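# Pull two timbers from roller feed onto rack hooks

## Task

Two timber pieces sit side by side in a halted powered roller feed, almost all the way out, with only their ends still pinched by the rollers. Pressing the green button starts the feed, and it keeps going until the red button is pressed. Get each timber lying in both hooks of the rack next to the outfeed, with neither piece on top of the other, and leave the machine switched off at the end.

## Robot and tools

Robots: three identical i2rt Big YAM arms, arm1, arm2 and arm3. Each has six revolute joints, a two-finger gripper and a wrist camera mounted above the hand. The hand reaches roughly 1.0 m from the joint1 axis. Calibrated foot (base_link) poses in the scene frame, with each foot facing its own +x: arm1 x=-0.142 y=+0.806 z=+0.874 quat_wxyz=(+0.746, -0.004, -0.004, -0.666); arm2 x=+1.110 y=-0.719 z=+0.712 quat_wxyz=(+0.623, -0.004, -0.007, +0.782); arm3 x=-0.225 y=-0.825 z=+0.863 quat_wxyz=(+0.745, +0.004, -0.004, +0.667).

Cameras: fixed room views cam_button, cam_end, cam_end2, cam_over, cam_side, plus arm1_cam_wrist, arm2_cam_wrist, arm3_cam_wrist. All images are 672x504 pixels.

Frame: one shared scene frame in metres, origin on the floor, +z up. Orientations are quaternions written w, x, y, z. The hand point lies between the finger pads, about 1 cm short of the tips; fingers point along the hand's +z and open along its y. Printed hand positions may be off, more so at long reach.

move: optional keys arm1, arm2, arm3 and cameras. Each arm key holds a separate object for that arm only; an arm left out keeps its previous command. Inside an arm object:
- joints: a dict of absolute targets by name. joint1_rad -2.879..2.879 (base yaw, positive counter-clockwise seen from above), joint2_rad 0..3.141 (shoulder), joint3_rad 0..3.019 (elbow), joint4_rad -1.692..1.57 (hand pitch, positive tilts fingers up), joint5_rad -1.57..1.57 (hand sideways, positive to the arm's right), joint6_rad -2.094..2.094 (hand roll, positive clockwise viewed from behind). These are radians. gripper_m 0..0.093 is the fingertip gap in metres. Done tolerances: ±0.045, ±0.14, ±0.09, ±0.055, ±0.03, ±0.035 rad, ±0.003 m.
- target: a list of seven numbers [x, y, z, qw, qx, qy, qz], an absolute hand pose in the scene frame. The hand travels straight from its current hand_target toward it. With target, joints may hold only gripper_m.
- speed: top path speed in m/s, 0.002 to 0.5, default 0.25; only valid together with target. Rotation is capped at twice this value in rad/s.
- min_time_s: 0.1 to 8 s, a floor on how long this arm's joint motions take.
cameras: list of names, ["all"], or [] for none.
Everything in one call starts at once; all hand paths in it end together, paced by the slowest. A path runs 0.5 to 10 s and a whole action at most 15 s. Each step the commanded pose is clipped to within 100 mm and 20 degrees of the measured hand, so expect the hand to lag, stray, overshoot speed near full stretch, and settle a centimetre or more off. Paths ignore obstacles and other arms. Joint moves can swing the hand wide since joints run at different rates.

wait: seconds 0 to 10, plus optional cameras. Nothing new is commanded; the scene continues.

zoom_image: camera name and region [x0, y0, x1, y1] in pixels of that camera's latest image (origin top-left, box at most 504 by 504). Only cameras in the newest images can be zoomed.

finished_scene: scene number; make it the last call of a reply. The goal must hold without the robots afterward.

Results: each robot's joint_positions, joint velocities (rad/s, gripper m/s; "within noise" if still), joint torques (N m, arm joints only, positive toward larger angles, including gravity, offsets and noise; joints 3 and 4 wrap at ±28), hand, hand_target, joint_status, hand_status and on_its_own. The "move" line gives per-arm outcome, e.g. done or time_out. "pictures" lists image order; images may be slightly older than the state. Robots under "as last shown" were not commanded; missing lines repeat earlier values. An empty move returns full state, images and scene number.
Status words: off_target (stopped short, may still push); time_out (arm holds targets near where it stood and keeps pushing; on_its_own lists joints still heading there; send reported positions to relax); not_followed, "joint command not followed", "pose unreachable" (a collision or reach check blocked the arm; it may keep trying until given new targets); limit_stop_at_motor_heat (resend the target).

Gripper: gripping a hard part, gripper_m reads up to 0.005 m under its width (some up to 0.002 over). Empty and closed reads 0.000-0.003. Commanding about 0.005 below first-contact reading grips at full force, roughly 50-64 N per pad. To release, command well above the reading.

Safety: an arm does not stop on contact and keeps pushing hard. Never squeeze two robots together or close a gripper on another arm's fingers; the self/arm check may react too late and allows fingers, housings and wrist cameras to meet. Don't strike fixed or heavy items, drop timber, release it while moving, or knock anything out of the work area. Loose objects may occasionally be nudged. Holding loads, stretching out or pushing unreachably heats motors: MOTOR HOT appears at 85 °C, and at 100 °C the arm goes limp (OVER-TEMPERATURE FAULT) for 30-60 s or more, sometimes without warning. A refused move or wait, or a stop during one, cancels the remaining robot calls of that reply; an invalid call (unknown key) does not. The scene keeps running while you plan, with robots holding their last command.

Each tool is called after "Call:" as name(argument=value, ...) on one line, values as JSON.

## Session

Call:
move()

Scene clock: 0.00 s.
Joint torques (N m): no reading
Heat: arm1: hottest joint1_rad 23 °C; arm2: hottest joint3_rad 22 °C; arm3: hottest joint2_rad 22 °C.
Joint velocities: within noise
arm1.joint_positions: joint1_rad=-0.792 joint2_rad=+0.591 joint3_rad=+1.353 joint4_rad=-1.540 joint5_rad=-0.284 joint6_rad=-0.232 gripper_m=+0.09396
arm1.joint_status: not commanded
arm1.hand: x=-0.2259 y=+0.6317 z=+1.3681 quat_wxyz=(-0.252, -0.742, -0.531, +0.322) (m; scene frame)
arm1.hand_target: x=-0.2248 y=+0.6331 z=+1.3776 quat_wxyz=(-0.255, -0.738, -0.530, +0.332) (m; scene frame)
arm1.hand_status: not commanded
arm2.joint_positions: joint1_rad=+0.174 joint2_rad=+0.596 joint3_rad=+1.398 joint4_rad=-1.492 joint5_rad=-0.215 joint6_rad=-0.742 gripper_m=+0.09396
arm2.joint_status: not commanded
arm2.hand: x=+0.9917 y=-0.5514 z=+1.2298 quat_wxyz=(-0.294, +0.890, -0.145, -0.318) (m; scene frame)
arm2.hand_target: x=+0.9922 y=-0.5532 z=+1.2409 quat_wxyz=(-0.304, +0.884, -0.142, -0.324) (m; scene frame)
arm2.hand_status: not commanded
arm3.joint_positions: joint1_rad=-0.151 joint2_rad=+0.603 joint3_rad=+1.486 joint4_rad=-1.464 joint5_rad=+0.148 joint6_rad=-0.406 gripper_m=+0.09396
arm3.joint_status: not commanded
arm3.hand: x=-0.1490 y=-0.6490 z=+1.4265 quat_wxyz=(-0.459, +0.638, -0.600, -0.152) (m; scene frame)
arm3.hand_target: x=-0.1498 y=-0.6521 z=+1.4353 quat_wxyz=(-0.468, +0.633, -0.597, -0.156) (m; scene frame)
arm3.hand_status: not commanded
pictures: arm1_cam_wrist, arm2_cam_wrist, arm3_cam_wrist, cam_button, cam_end, cam_end2, cam_over, cam_side

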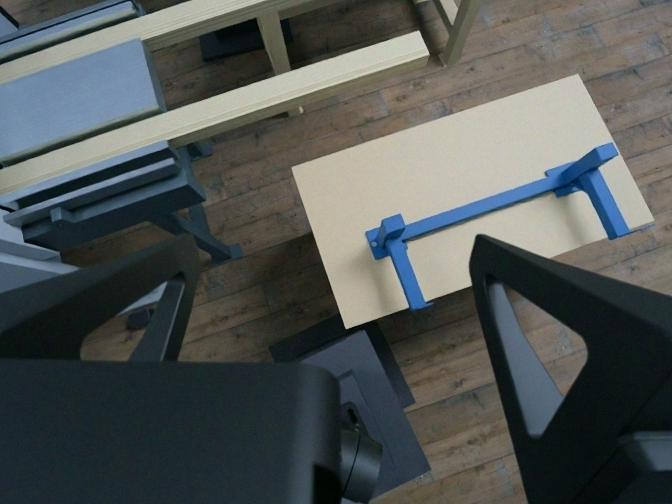

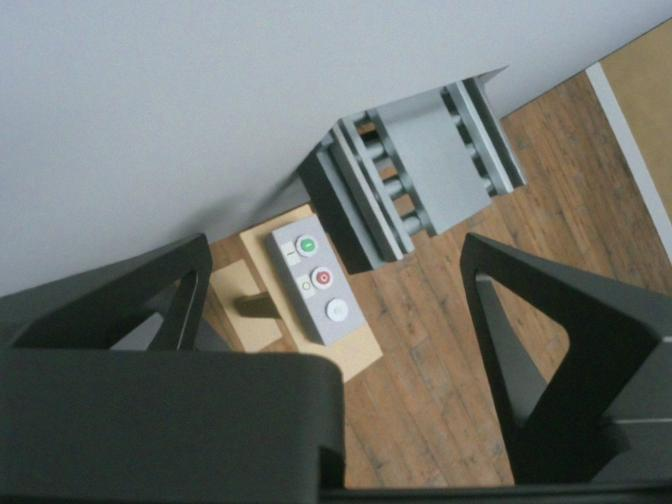

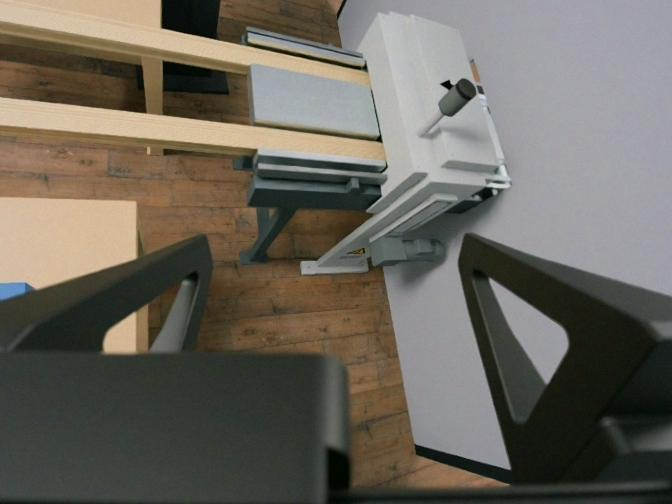

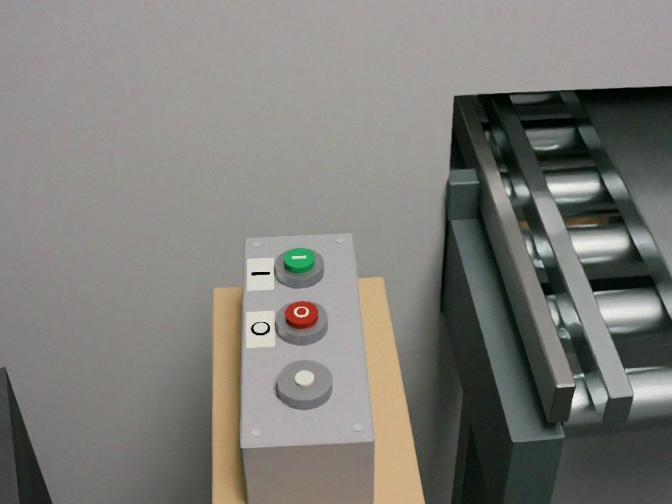

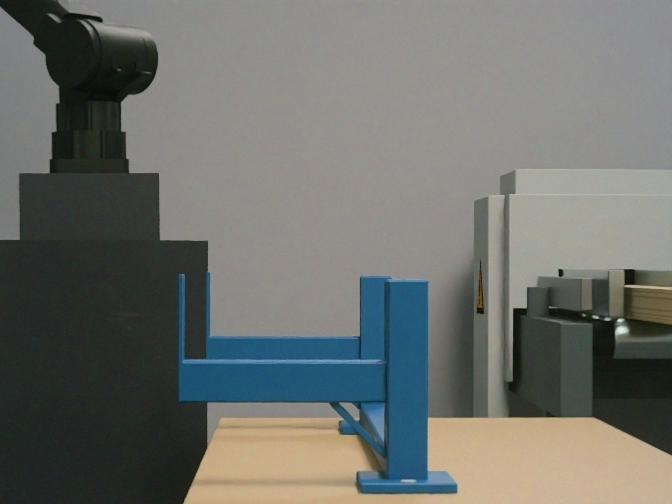

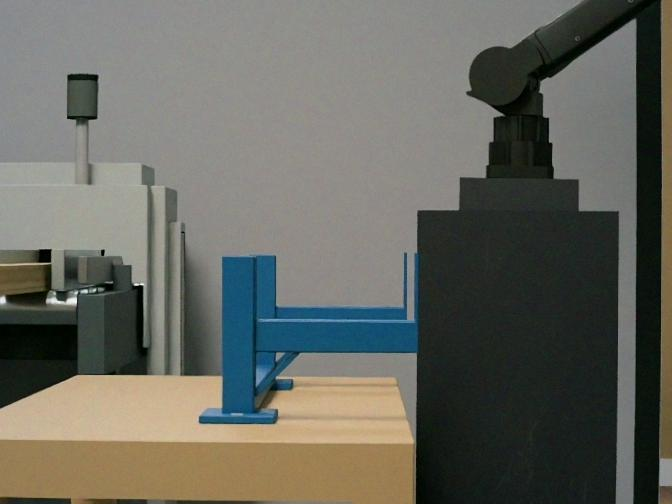

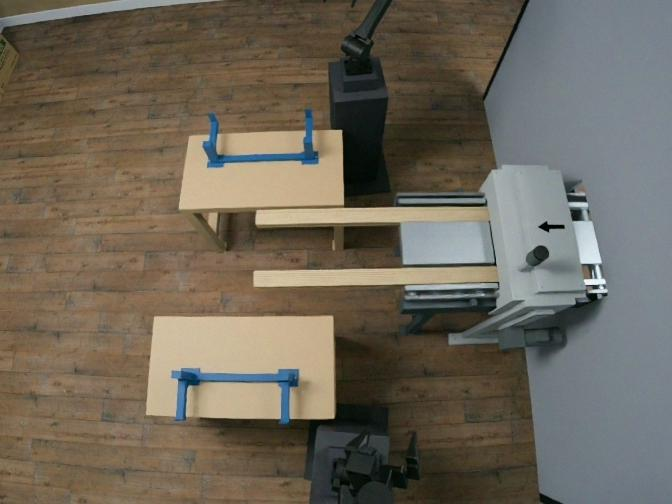

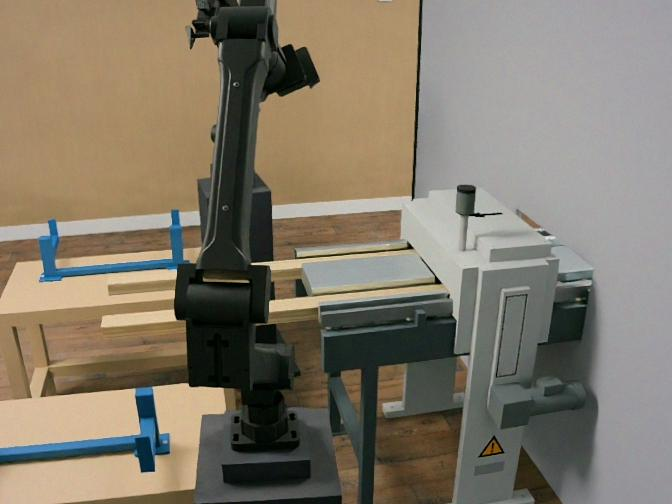

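Call:
zoom_image(camera="cam_over", region=[140, 90, 500, 300])

Call:
zoom_image(camera="cam_over", region=[140, 250, 500, 480])

Call:
zoom_image(camera="cam_end", region=[168, 168, 672, 504])

Call:
zoom_image(camera="cam_side", region=[0, 180, 500, 504])

Call:
zoom_image(camera="arm3_cam_wrist", region=[0, 0, 504, 270])

Call:
zoom_image(camera="cam_button", region=[200, 200, 500, 460])

Scaled by 1.400 from the camera's 672x504 image, which has a finer 960x720 frame.

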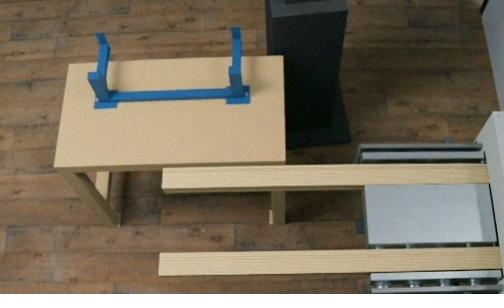

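Scaled by 1.400 from the camera's 672x504 image, which has a finer 960x720 frame.

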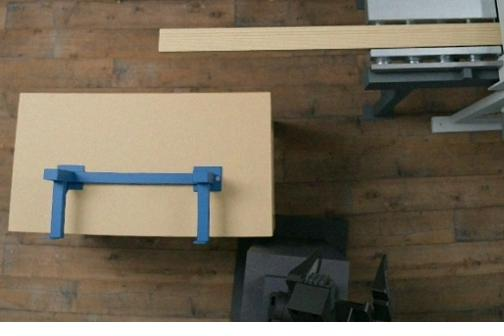

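Scaled by 1.000.

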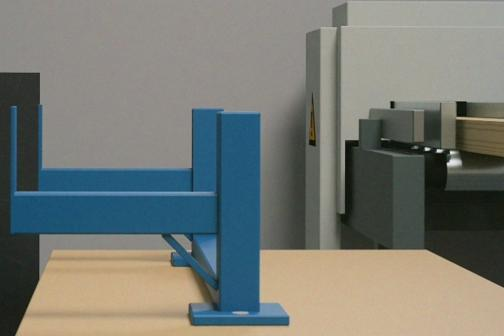

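Scaled by 1.008 from the camera's 672x504 image, which has a finer 960x720 frame.

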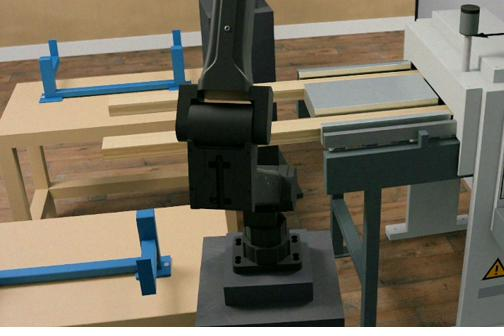

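Scaled by 1.000.

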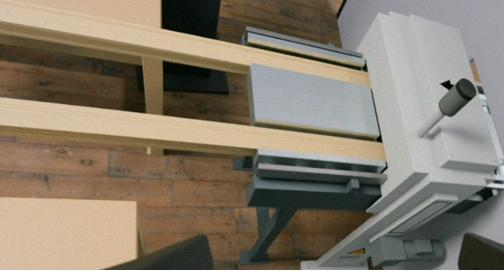

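Scaled by 1.680 from the camera's 672x504 image, which has a finer 960x720 frame.

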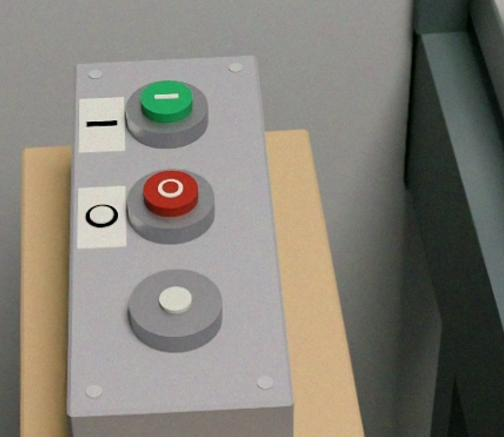

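Call:
move(arm1={"target": [-0.1, 0.3, 1.2, 0, 0, 1, 0]}, arm2={"target": [1.0, -0.45, 1.2, 0, 0.7071, -0.7071, 0]}, arm3={"target": [-0.1, -0.3, 1.2, 0, 0, 1, 0]}, cameras=["all"])

Scene clock: 93.27 s.
Joint torques (N m): arm1=[1.03 -12.69 14.49 -0.25 -0.02 -0.08] | arm2=[-3.19 -2.78 11.96 0.55 -0.05 0.23] | arm3=[-2.43 -12.22 12.75 0.39 -0.13 0.13]
Heat: arm1: hottest joint3_rad 26 °C; arm2: hottest joint3_rad 27 °C; arm3: hottest joint3_rad 31 °C.
move: arm1 off_target; arm2 off_target; arm3 off_target
Joint velocities: within noise
arm1.joint_positions: joint1_rad=-0.037 joint2_rad=+1.639 joint3_rad=+1.776 joint4_rad=-1.672 joint5_rad=-0.003 joint6_rad=-1.479 gripper_m=+0.09396
arm1.joint_status: not commanded
arm1.hand: x=-0.1038 y=+0.3090 z=+1.1880 quat_wxyz=(-0.004, -0.008, -1.000, +0.024) (m; scene frame)
arm1.hand_target: x=-0.1000 y=+0.3006 z=+1.1992 quat_wxyz=(-0.003, +0.000, -0.999, +0.035) (m; scene frame)
arm1.hand_status: off_target (0.016 m and 2.9 deg from the pose sent, 0.393 m and 115.9 deg at the start; a joint's target at an end of its range on 46 of 157 steps)
arm2.joint_positions: joint1_rad=+0.146 joint2_rad=+0.960 joint3_rad=+1.532 joint4_rad=-1.688 joint5_rad=-0.011 joint6_rad=+0.343 gripper_m=+0.09396
arm2.joint_status: not commanded
arm2.hand: x=+0.9976 y=-0.4516 z=+1.1757 quat_wxyz=(-0.096, +0.700, -0.677, -0.204) (m; scene frame)
arm2.hand_target: x=+1.0001 y=-0.4505 z=+1.1986 quat_wxyz=(-0.103, +0.689, -0.682, -0.224) (m; scene frame)
arm2.hand_status: off_target (0.024 m and 26.1 deg from the pose sent, 0.106 m and 86.0 deg at the start; pose on its path clipped on 56 of 157 steps; a joint's target at an end of its range on 114 of 157 steps)
arm3.joint_positions: joint1_rad=-0.111 joint2_rad=+1.712 joint3_rad=+1.891 joint4_rad=-1.690 joint5_rad=+0.006 joint6_rad=+1.330 gripper_m=+0.09396
arm3.joint_status: not commanded
arm3.hand: x=-0.1062 y=-0.3092 z=+1.1857 quat_wxyz=(-0.010, +0.009, -0.999, -0.035) (m; scene frame)
arm3.hand_target: x=-0.1001 y=-0.3009 z=+1.1993 quat_wxyz=(-0.012, +0.000, -0.999, -0.050) (m; scene frame)
arm3.hand_status: off_target (0.018 m and 4.3 deg from the pose sent, 0.419 m and 106.3 deg at the start; a joint's target at an end of its range on 64 of 157 steps)
pictures: arm1_cam_wrist, arm2_cam_wrist, arm3_cam_wrist, cam_button, cam_end, cam_end2, cam_over, cam_side

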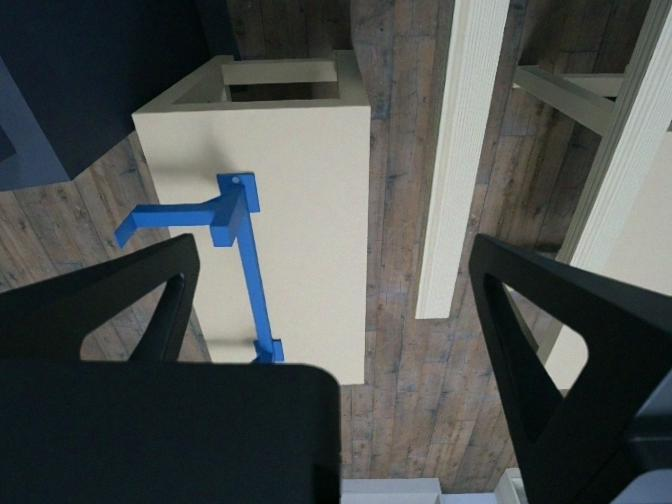

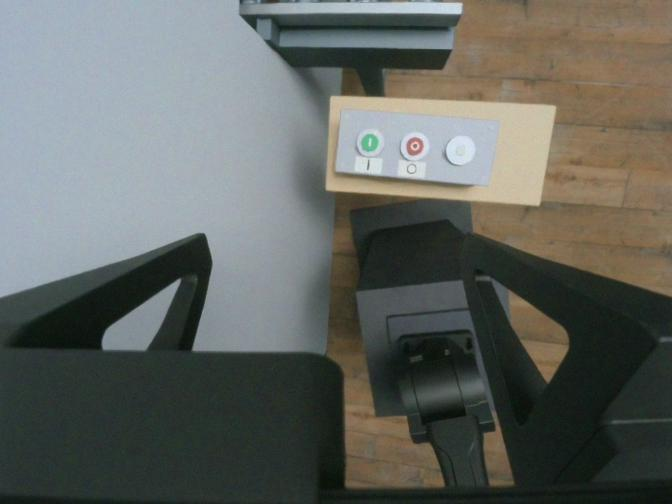

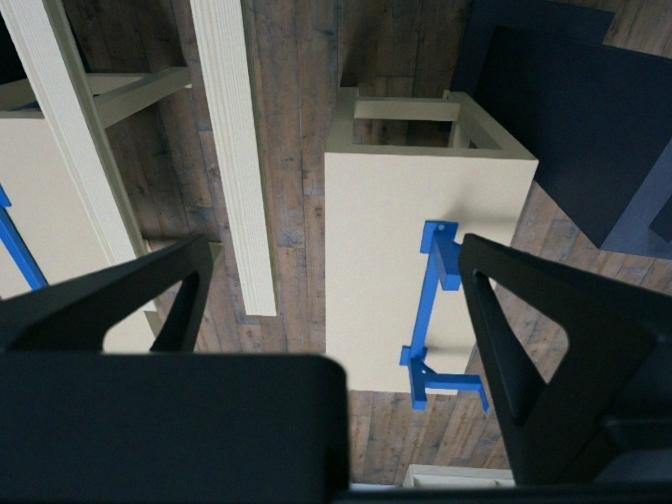

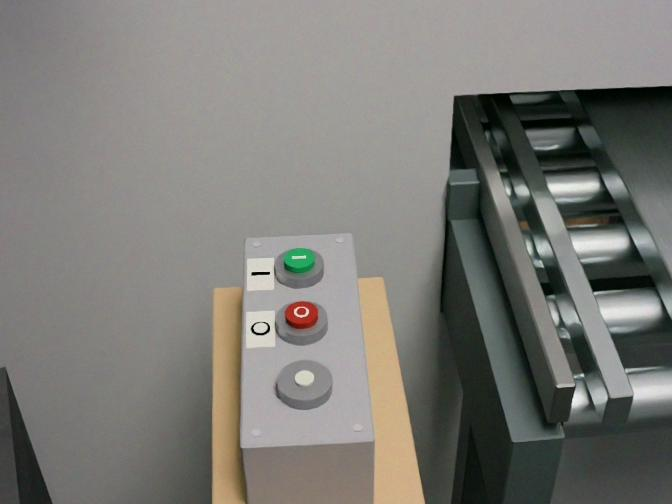

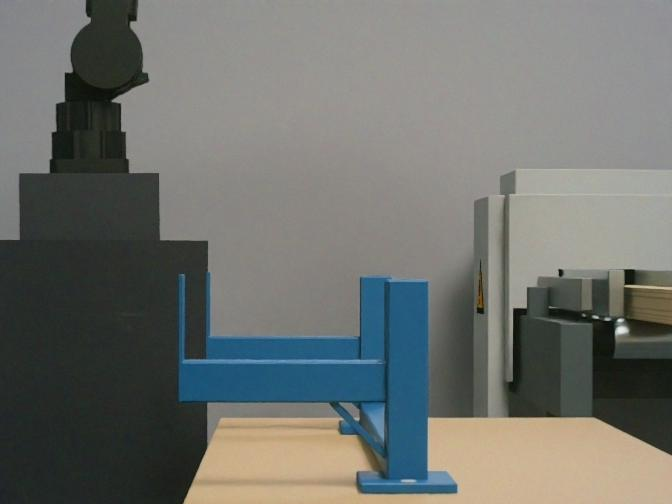

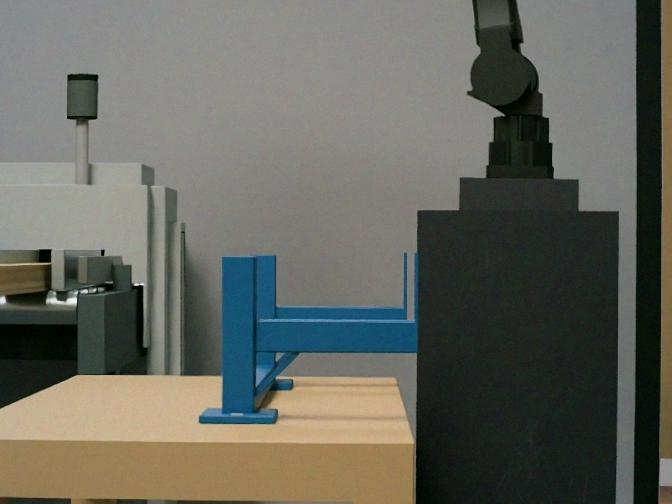

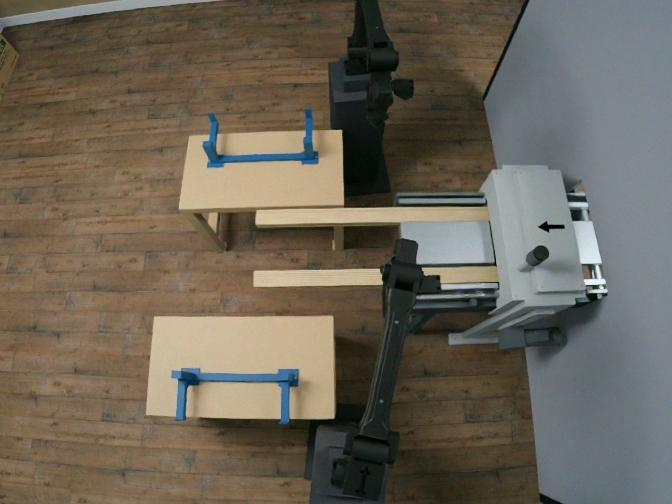

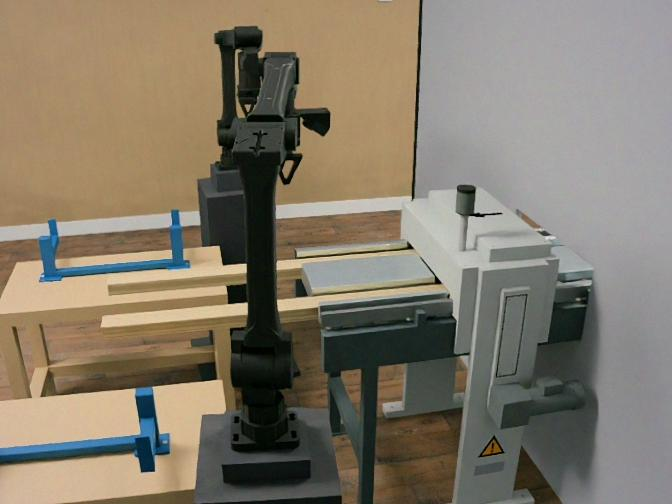

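Call:
move(arm2={"target": [0.95, -0.35, 1.1, 0, 0.7071, -0.7071, 0]}, arm3={"target": [-0.35, -0.15, 1.1, 0, 0, 1, 0]}, cameras=["arm2_cam_wrist","arm3_cam_wrist","cam_button","cam_over"])

Scene clock: 123.50 s.
Joint torques (N m): arm1=[1.08 -12.75 14.45 -0.18 -0.02 -0.08] | arm2=[-1.55 -9.82 12.57 0.01 -0.06 0.25] | arm3=[-2.55 -17.38 12.66 0.31 -0.1 0.11]
Heat: arm1: hottest joint3_rad 31 °C; arm2: hottest joint3_rad 29 °C; arm3: hottest joint3_rad 37 °C.
move: arm2 off_target; arm3 off_target
Joint velocities: within noise
arm1: as last shown
arm2.joint_positions: joint1_rad=+0.155 joint2_rad=+1.318 joint3_rad=+1.565 joint4_rad=-1.689 joint5_rad=-0.012 joint6_rad=+0.380 gripper_m=+0.09396
arm2.joint_status: not commanded
arm2.hand: x=+0.9575 y=-0.3546 z=+1.0734 quat_wxyz=(-0.027, +0.706, -0.705, -0.058) (m; scene frame)
arm2.hand_target: x=+0.9506 y=-0.3512 z=+1.0988 quat_wxyz=(-0.035, +0.705, -0.704, -0.084) (m; scene frame)
arm2.hand_status: off_target (0.028 m and 7.4 deg from the pose sent, 0.135 m and 26.1 deg at the start; a joint's target at an end of its range on 65 of 66 steps)
arm3.joint_positions: joint1_rad=+0.300 joint2_rad=+2.168 joint3_rad=+2.334 joint4_rad=-1.689 joint5_rad=+0.000 joint6_rad=+1.743 gripper_m=+0.09396
arm3.joint_status: not commanded
arm3.hand: x=-0.3526 y=-0.1604 z=+1.0914 quat_wxyz=(+0.004, +0.009, -1.000, -0.029) (m; scene frame)
arm3.hand_target: x=-0.3497 y=-0.1511 z=+1.0996 quat_wxyz=(+0.007, +0.000, -0.999, -0.041) (m; scene frame)
arm3.hand_status: off_target (0.014 m and 3.5 deg from the pose sent, 0.303 m and 4.3 deg at the start; a joint's target at an end of its range on 38 of 66 steps)
pictures: arm2_cam_wrist, arm3_cam_wrist, cam_button, cam_over

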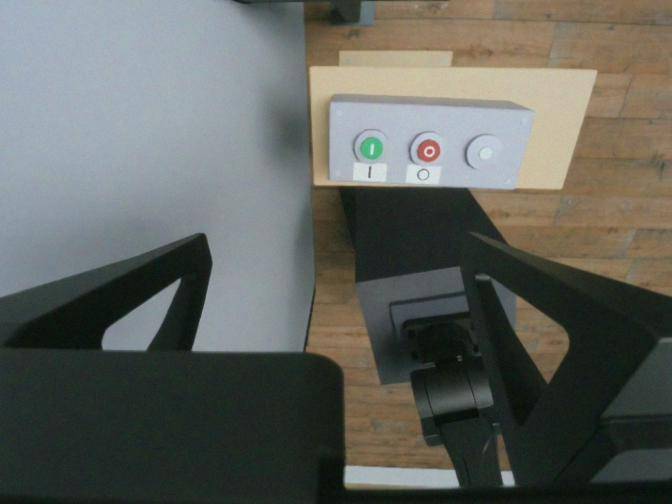

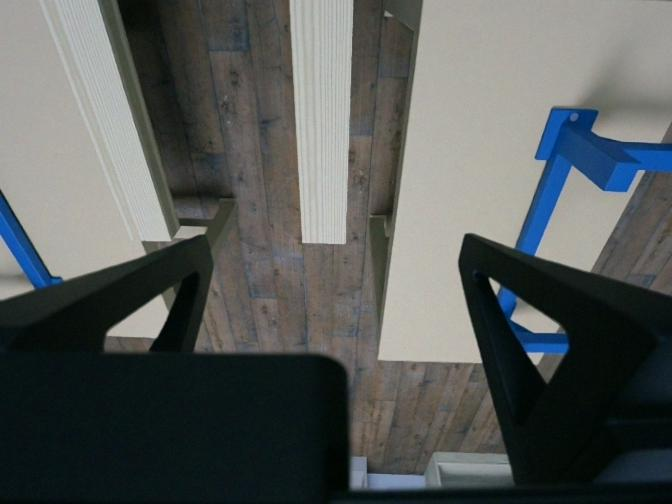

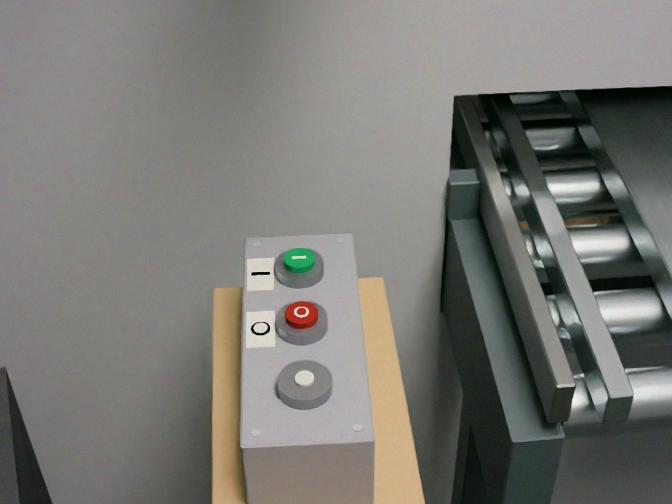

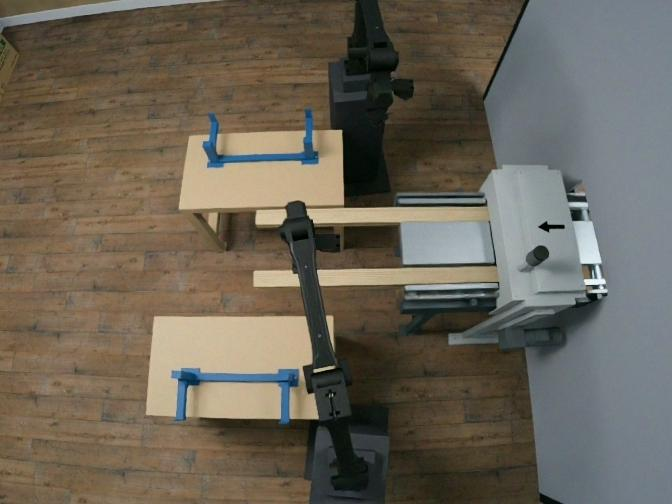

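Call:
move(arm1={"target": [-0.4, 0.45, 1.2, 0, 0, 1, 0]}, arm2={"target": [0.95, -0.3, 1.05, 0, 0.7071, -0.7071, 0]}, arm3={"target": [-0.4, -0.45, 1.2, 0, 0, 1, 0]}, cameras=["arm1_cam_wrist","arm2_cam_wrist","arm3_cam_wrist","cam_over","cam_side"])

Scene clock: 188.50 s.
Joint torques (N m): arm1=[0.09 -10.93 11.85 -0.21 0.02 -0.1] | arm2=[-3.25 -11.75 12.56 -0.2 0 0.02] | arm3=[-1.38 -8.53 8.35 0.42 -0.13 0.09]
Heat: arm1: hottest joint3_rad 34 °C; arm2: hottest joint3_rad 34 °C; arm3: hottest joint3_rad 44 °C.
move: arm1 off_target; arm2 off_target; arm3 off_target
Joint velocities: within noise
arm1.joint_positions: joint1_rad=-0.715 joint2_rad=+1.478 joint3_rad=+1.612 joint4_rad=-1.672 joint5_rad=+0.036 joint6_rad=-2.082 gripper_m=+0.09396
arm1.joint_status: not commanded
arm1.hand: x=-0.3976 y=+0.4507 z=+1.1947 quat_wxyz=(+0.023, -0.046, -0.999, +0.010) (m; scene frame)
arm1.hand_target: x=-0.3996 y=+0.4498 z=+1.1997 quat_wxyz=(+0.026, -0.042, -0.999, +0.011) (m; scene frame)
arm1.hand_status: off_target (0.006 m and 6.0 deg from the pose sent, 0.328 m and 2.9 deg at the start; a joint's target at an end of its range on 55 of 68 steps)
arm2.joint_positions: joint1_rad=+0.136 joint2_rad=+1.480 joint3_rad=+1.611 joint4_rad=-1.689 joint5_rad=-0.014 joint6_rad=+0.363 gripper_m=+0.09396
arm2.joint_status: not commanded
arm2.hand: x=+0.9499 y=-0.3126 z=+1.0282 quat_wxyz=(-0.003, +0.706, -0.708, -0.006) (m; scene frame)
arm2.hand_target: x=+0.9505 y=-0.3012 z=+1.0493 quat_wxyz=(-0.012, +0.707, -0.707, -0.027) (m; scene frame)
arm2.hand_status: off_target (0.025 m and 0.8 deg from the pose sent, 0.060 m and 7.4 deg at the start; a joint's target at an end of its range on 66 of 68 steps)
arm3.joint_positions: joint1_rad=+0.536 joint2_rad=+1.410 joint3_rad=+1.594 joint4_rad=-1.692 joint5_rad=-0.002 joint6_rad=+1.992 gripper_m=+0.09396
arm3.joint_status: not commanded
arm3.hand: x=-0.3981 y=-0.4473 z=+1.2049 quat_wxyz=(+0.014, +0.002, -0.999, -0.034) (m; scene frame)
arm3.hand_target: x=-0.3999 y=-0.4499 z=+1.1995 quat_wxyz=(+0.011, +0.000, -1.000, -0.024) (m; scene frame)
arm3.hand_status: off_target (0.006 m and 4.2 deg from the pose sent, 0.313 m and 3.5 deg at the start; a joint's target at an end of its range on 34 of 68 steps)
pictures: arm1_cam_wrist, arm2_cam_wrist, arm3_cam_wrist, cam_over, cam_side

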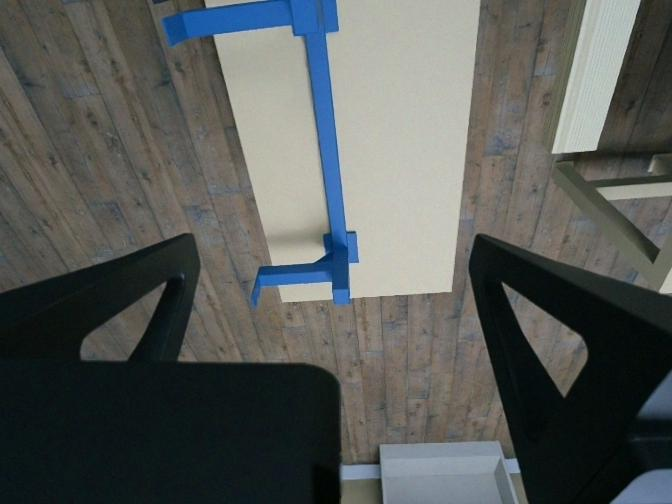

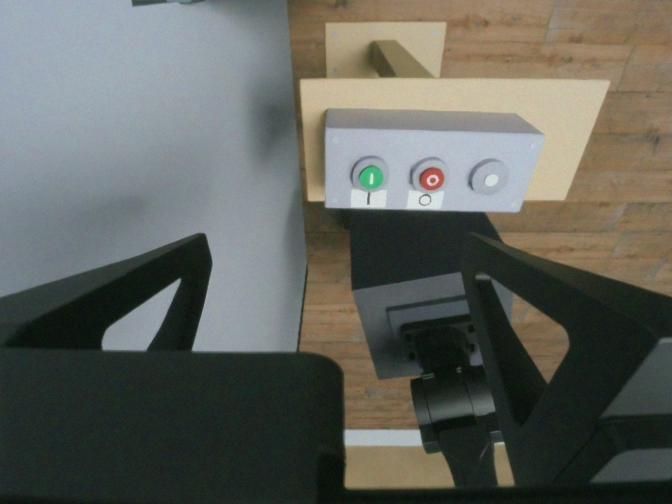

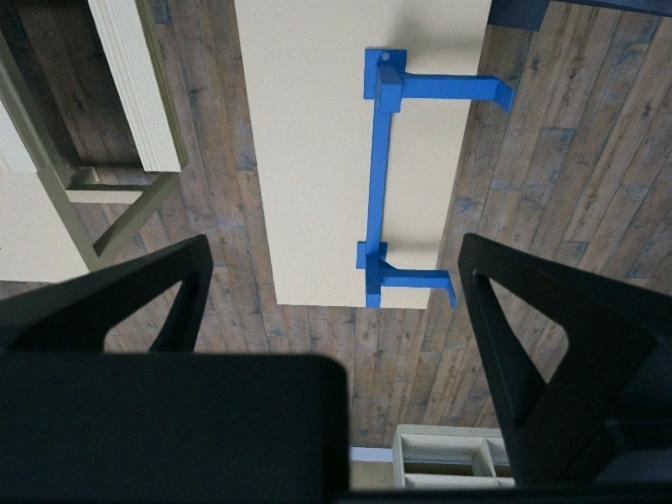

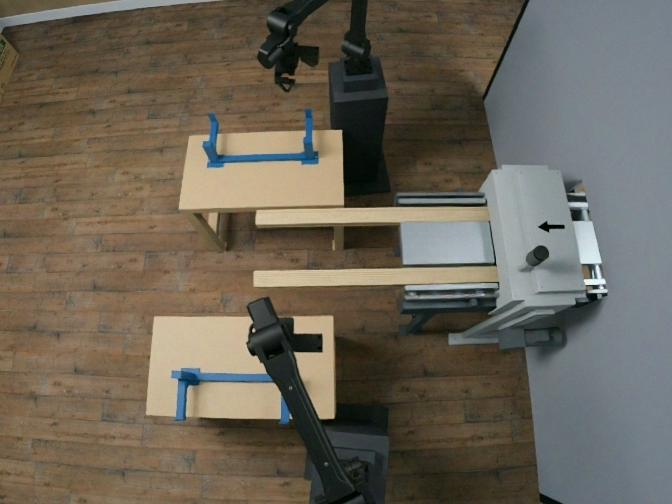

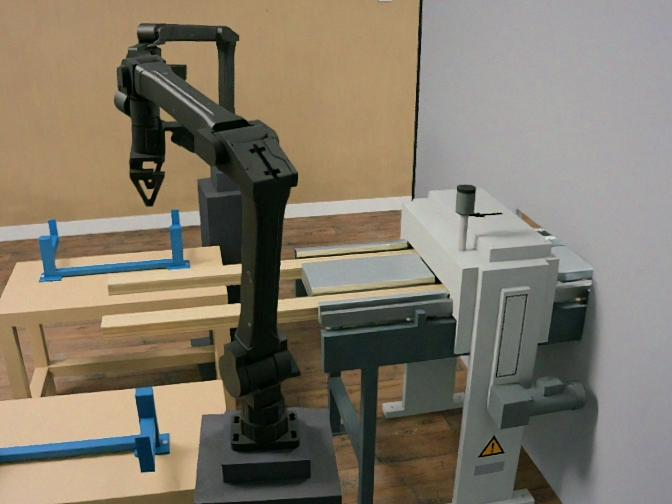

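Call:
zoom_image(camera="arm3_cam_wrist", region=[340, 30, 540, 180])

Call:
zoom_image(camera="arm3_cam_wrist", region=[340, 220, 490, 330])

Call:
zoom_image(camera="arm1_cam_wrist", region=[220, 210, 370, 320])

Call:
zoom_image(camera="arm1_cam_wrist", region=[150, 0, 370, 70])

Scaled by 2.520 from the camera's 672x504 image, which has a finer 960x720 frame.

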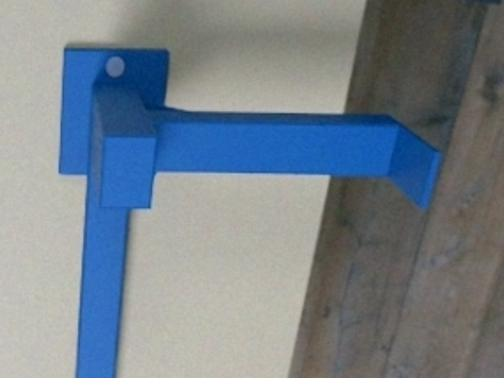

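Scaled by 3.360 from the camera's 672x504 image, which has a finer 960x720 frame.

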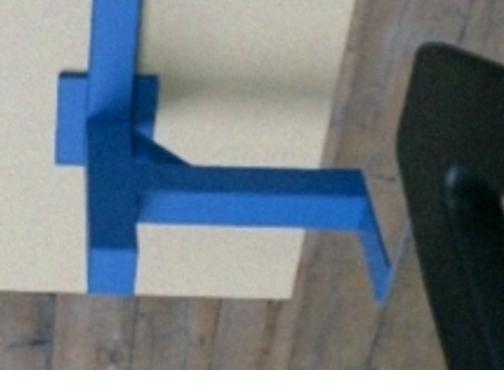

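Scaled by 3.360 from the camera's 672x504 image, which has a finer 960x720 frame.

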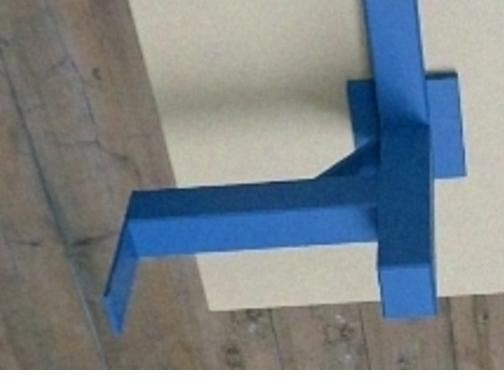

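Scaled by 2.291 from the camera's 672x504 image, which has a finer 960x720 frame.

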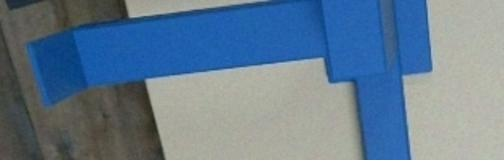

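Call:
move(arm1={"target": [-0.06, 0.3, 1.0, 0, 1, 0, 0]}, arm2={"target": [0.98, -0.378, 0.98, 0, 0.7071, -0.7071, 0], "joints": {"gripper_m": 0.0}}, arm3={"target": [-0.06, -0.128, 0.95, 0, 1, 0, 0]}, cameras=["arm1_cam_wrist","arm2_cam_wrist","arm3_cam_wrist","cam_button","cam_over","cam_side"])

Scene clock: 398.07 s.
Joint torques (N m): arm1=[0.97 -13.1 13.08 0.49 0.08 0.1] | arm2=[-3.31 -10.58 7.2 0.58 0.01 0.01] | arm3=[-2.37 -18.08 12.71 0.05 -0.11 -0.02]
Heat: arm1: hottest joint3_rad 29 °C; arm2: hottest joint3_rad 38 °C; arm3: hottest joint3_rad 35 °C.
move: arm1 off_target; arm2 done; arm3 off_target
Joint velocities: within noise
arm1.joint_positions: joint1_rad=+0.041 joint2_rad=+1.729 joint3_rad=+1.381 joint4_rad=-1.264 joint5_rad=-0.002 joint6_rad=+1.723 gripper_m=+0.09397
arm1.joint_status: not commanded
arm1.hand: x=-0.0659 y=+0.3163 z=+0.9953 quat_wxyz=(+0.015, -1.000, -0.001, +0.002) (m; scene frame)
arm1.hand_target: x=-0.0600 y=+0.3006 z=+1.0003 quat_wxyz=(+0.000, -1.000, +0.000, +0.000) (m; scene frame)
arm1.hand_status: off_target (0.018 m and 1.7 deg from the pose sent, 0.418 m and 174.8 deg at the start)
arm2.joint_positions: joint1_rad=+0.136 joint2_rad=+1.308 joint3_rad=+1.310 joint4_rad=-1.591 joint5_rad=-0.014 joint6_rad=+0.361 gripper_m=+0.00050
arm2.joint_status: all done
arm2.hand: x=+0.9754 y=-0.3782 z=+0.9790 quat_wxyz=(+0.003, +0.707, -0.707, +0.008) (m; scene frame)
arm2.hand_target: x=+0.9799 y=-0.3780 z=+0.9801 quat_wxyz=(+0.000, +0.707, -0.707, +0.000) (m; scene frame)
arm2.hand_status: done (0.005 m and 1.0 deg from the pose sent, 0.087 m and 0.8 deg at the start)
arm3.joint_positions: joint1_rad=-0.113 joint2_rad=+2.328 joint3_rad=+2.242 joint4_rad=-1.511 joint5_rad=+0.000 joint6_rad=-1.792 gripper_m=+0.09397
arm3.joint_status: not commanded
arm3.hand: x=-0.0677 y=-0.1382 z=+0.9500 quat_wxyz=(+0.006, +1.000, -0.001, -0.002) (m; scene frame)
arm3.hand_target: x=-0.0601 y=-0.1287 z=+0.9500 quat_wxyz=(-0.001, +1.000, +0.000, +0.000) (m; scene frame)
arm3.hand_status: off_target (0.013 m and 0.8 deg from the pose sent, 0.530 m and 179.7 deg at the start)
pictures: arm1_cam_wrist, arm2_cam_wrist, arm3_cam_wrist, cam_button, cam_over, cam_side

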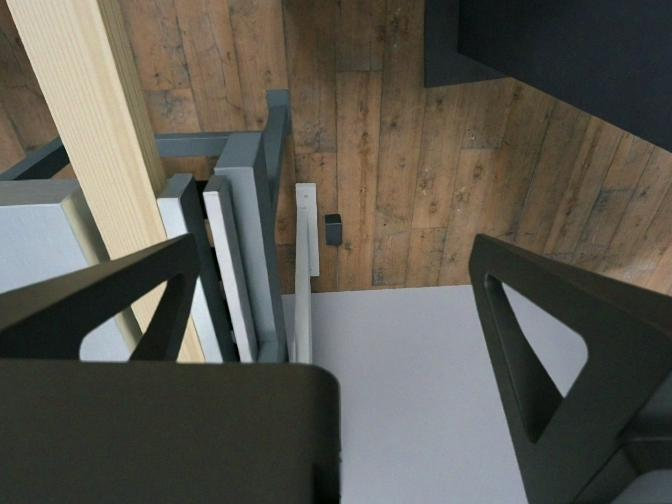

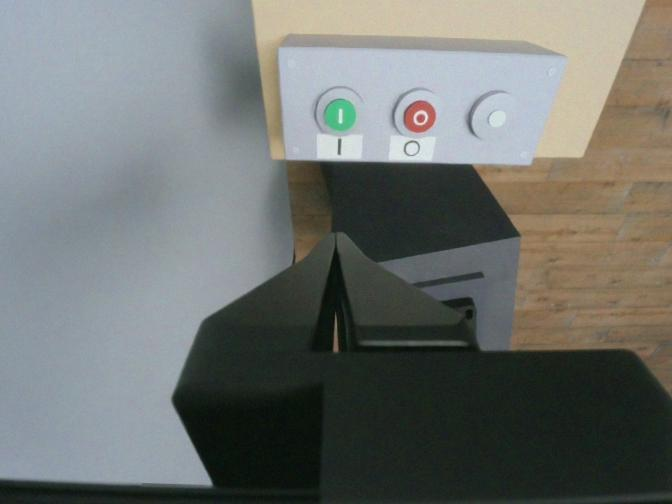

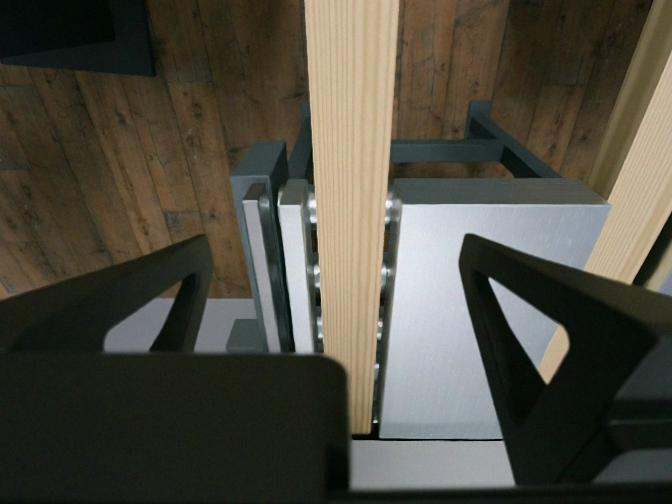

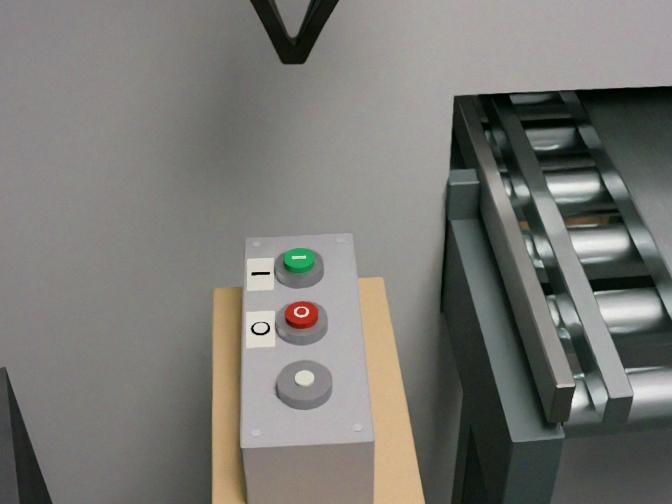

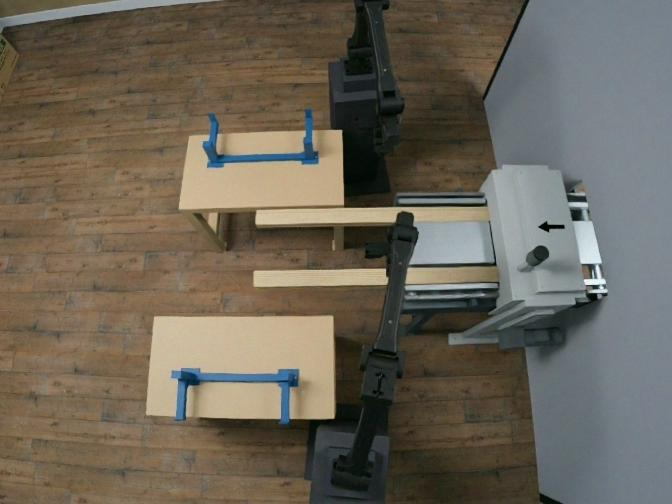

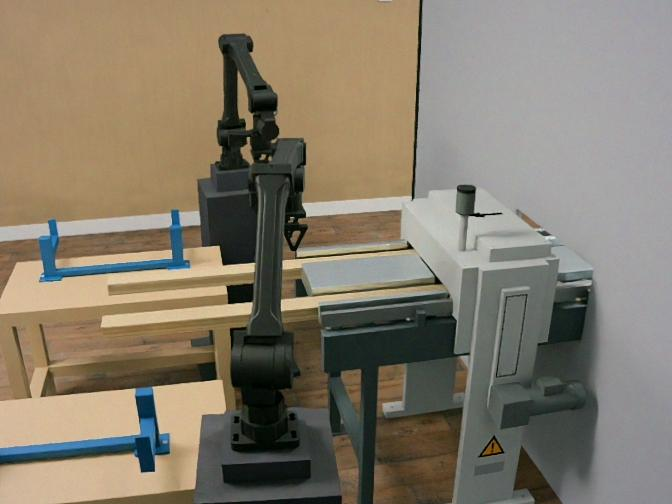

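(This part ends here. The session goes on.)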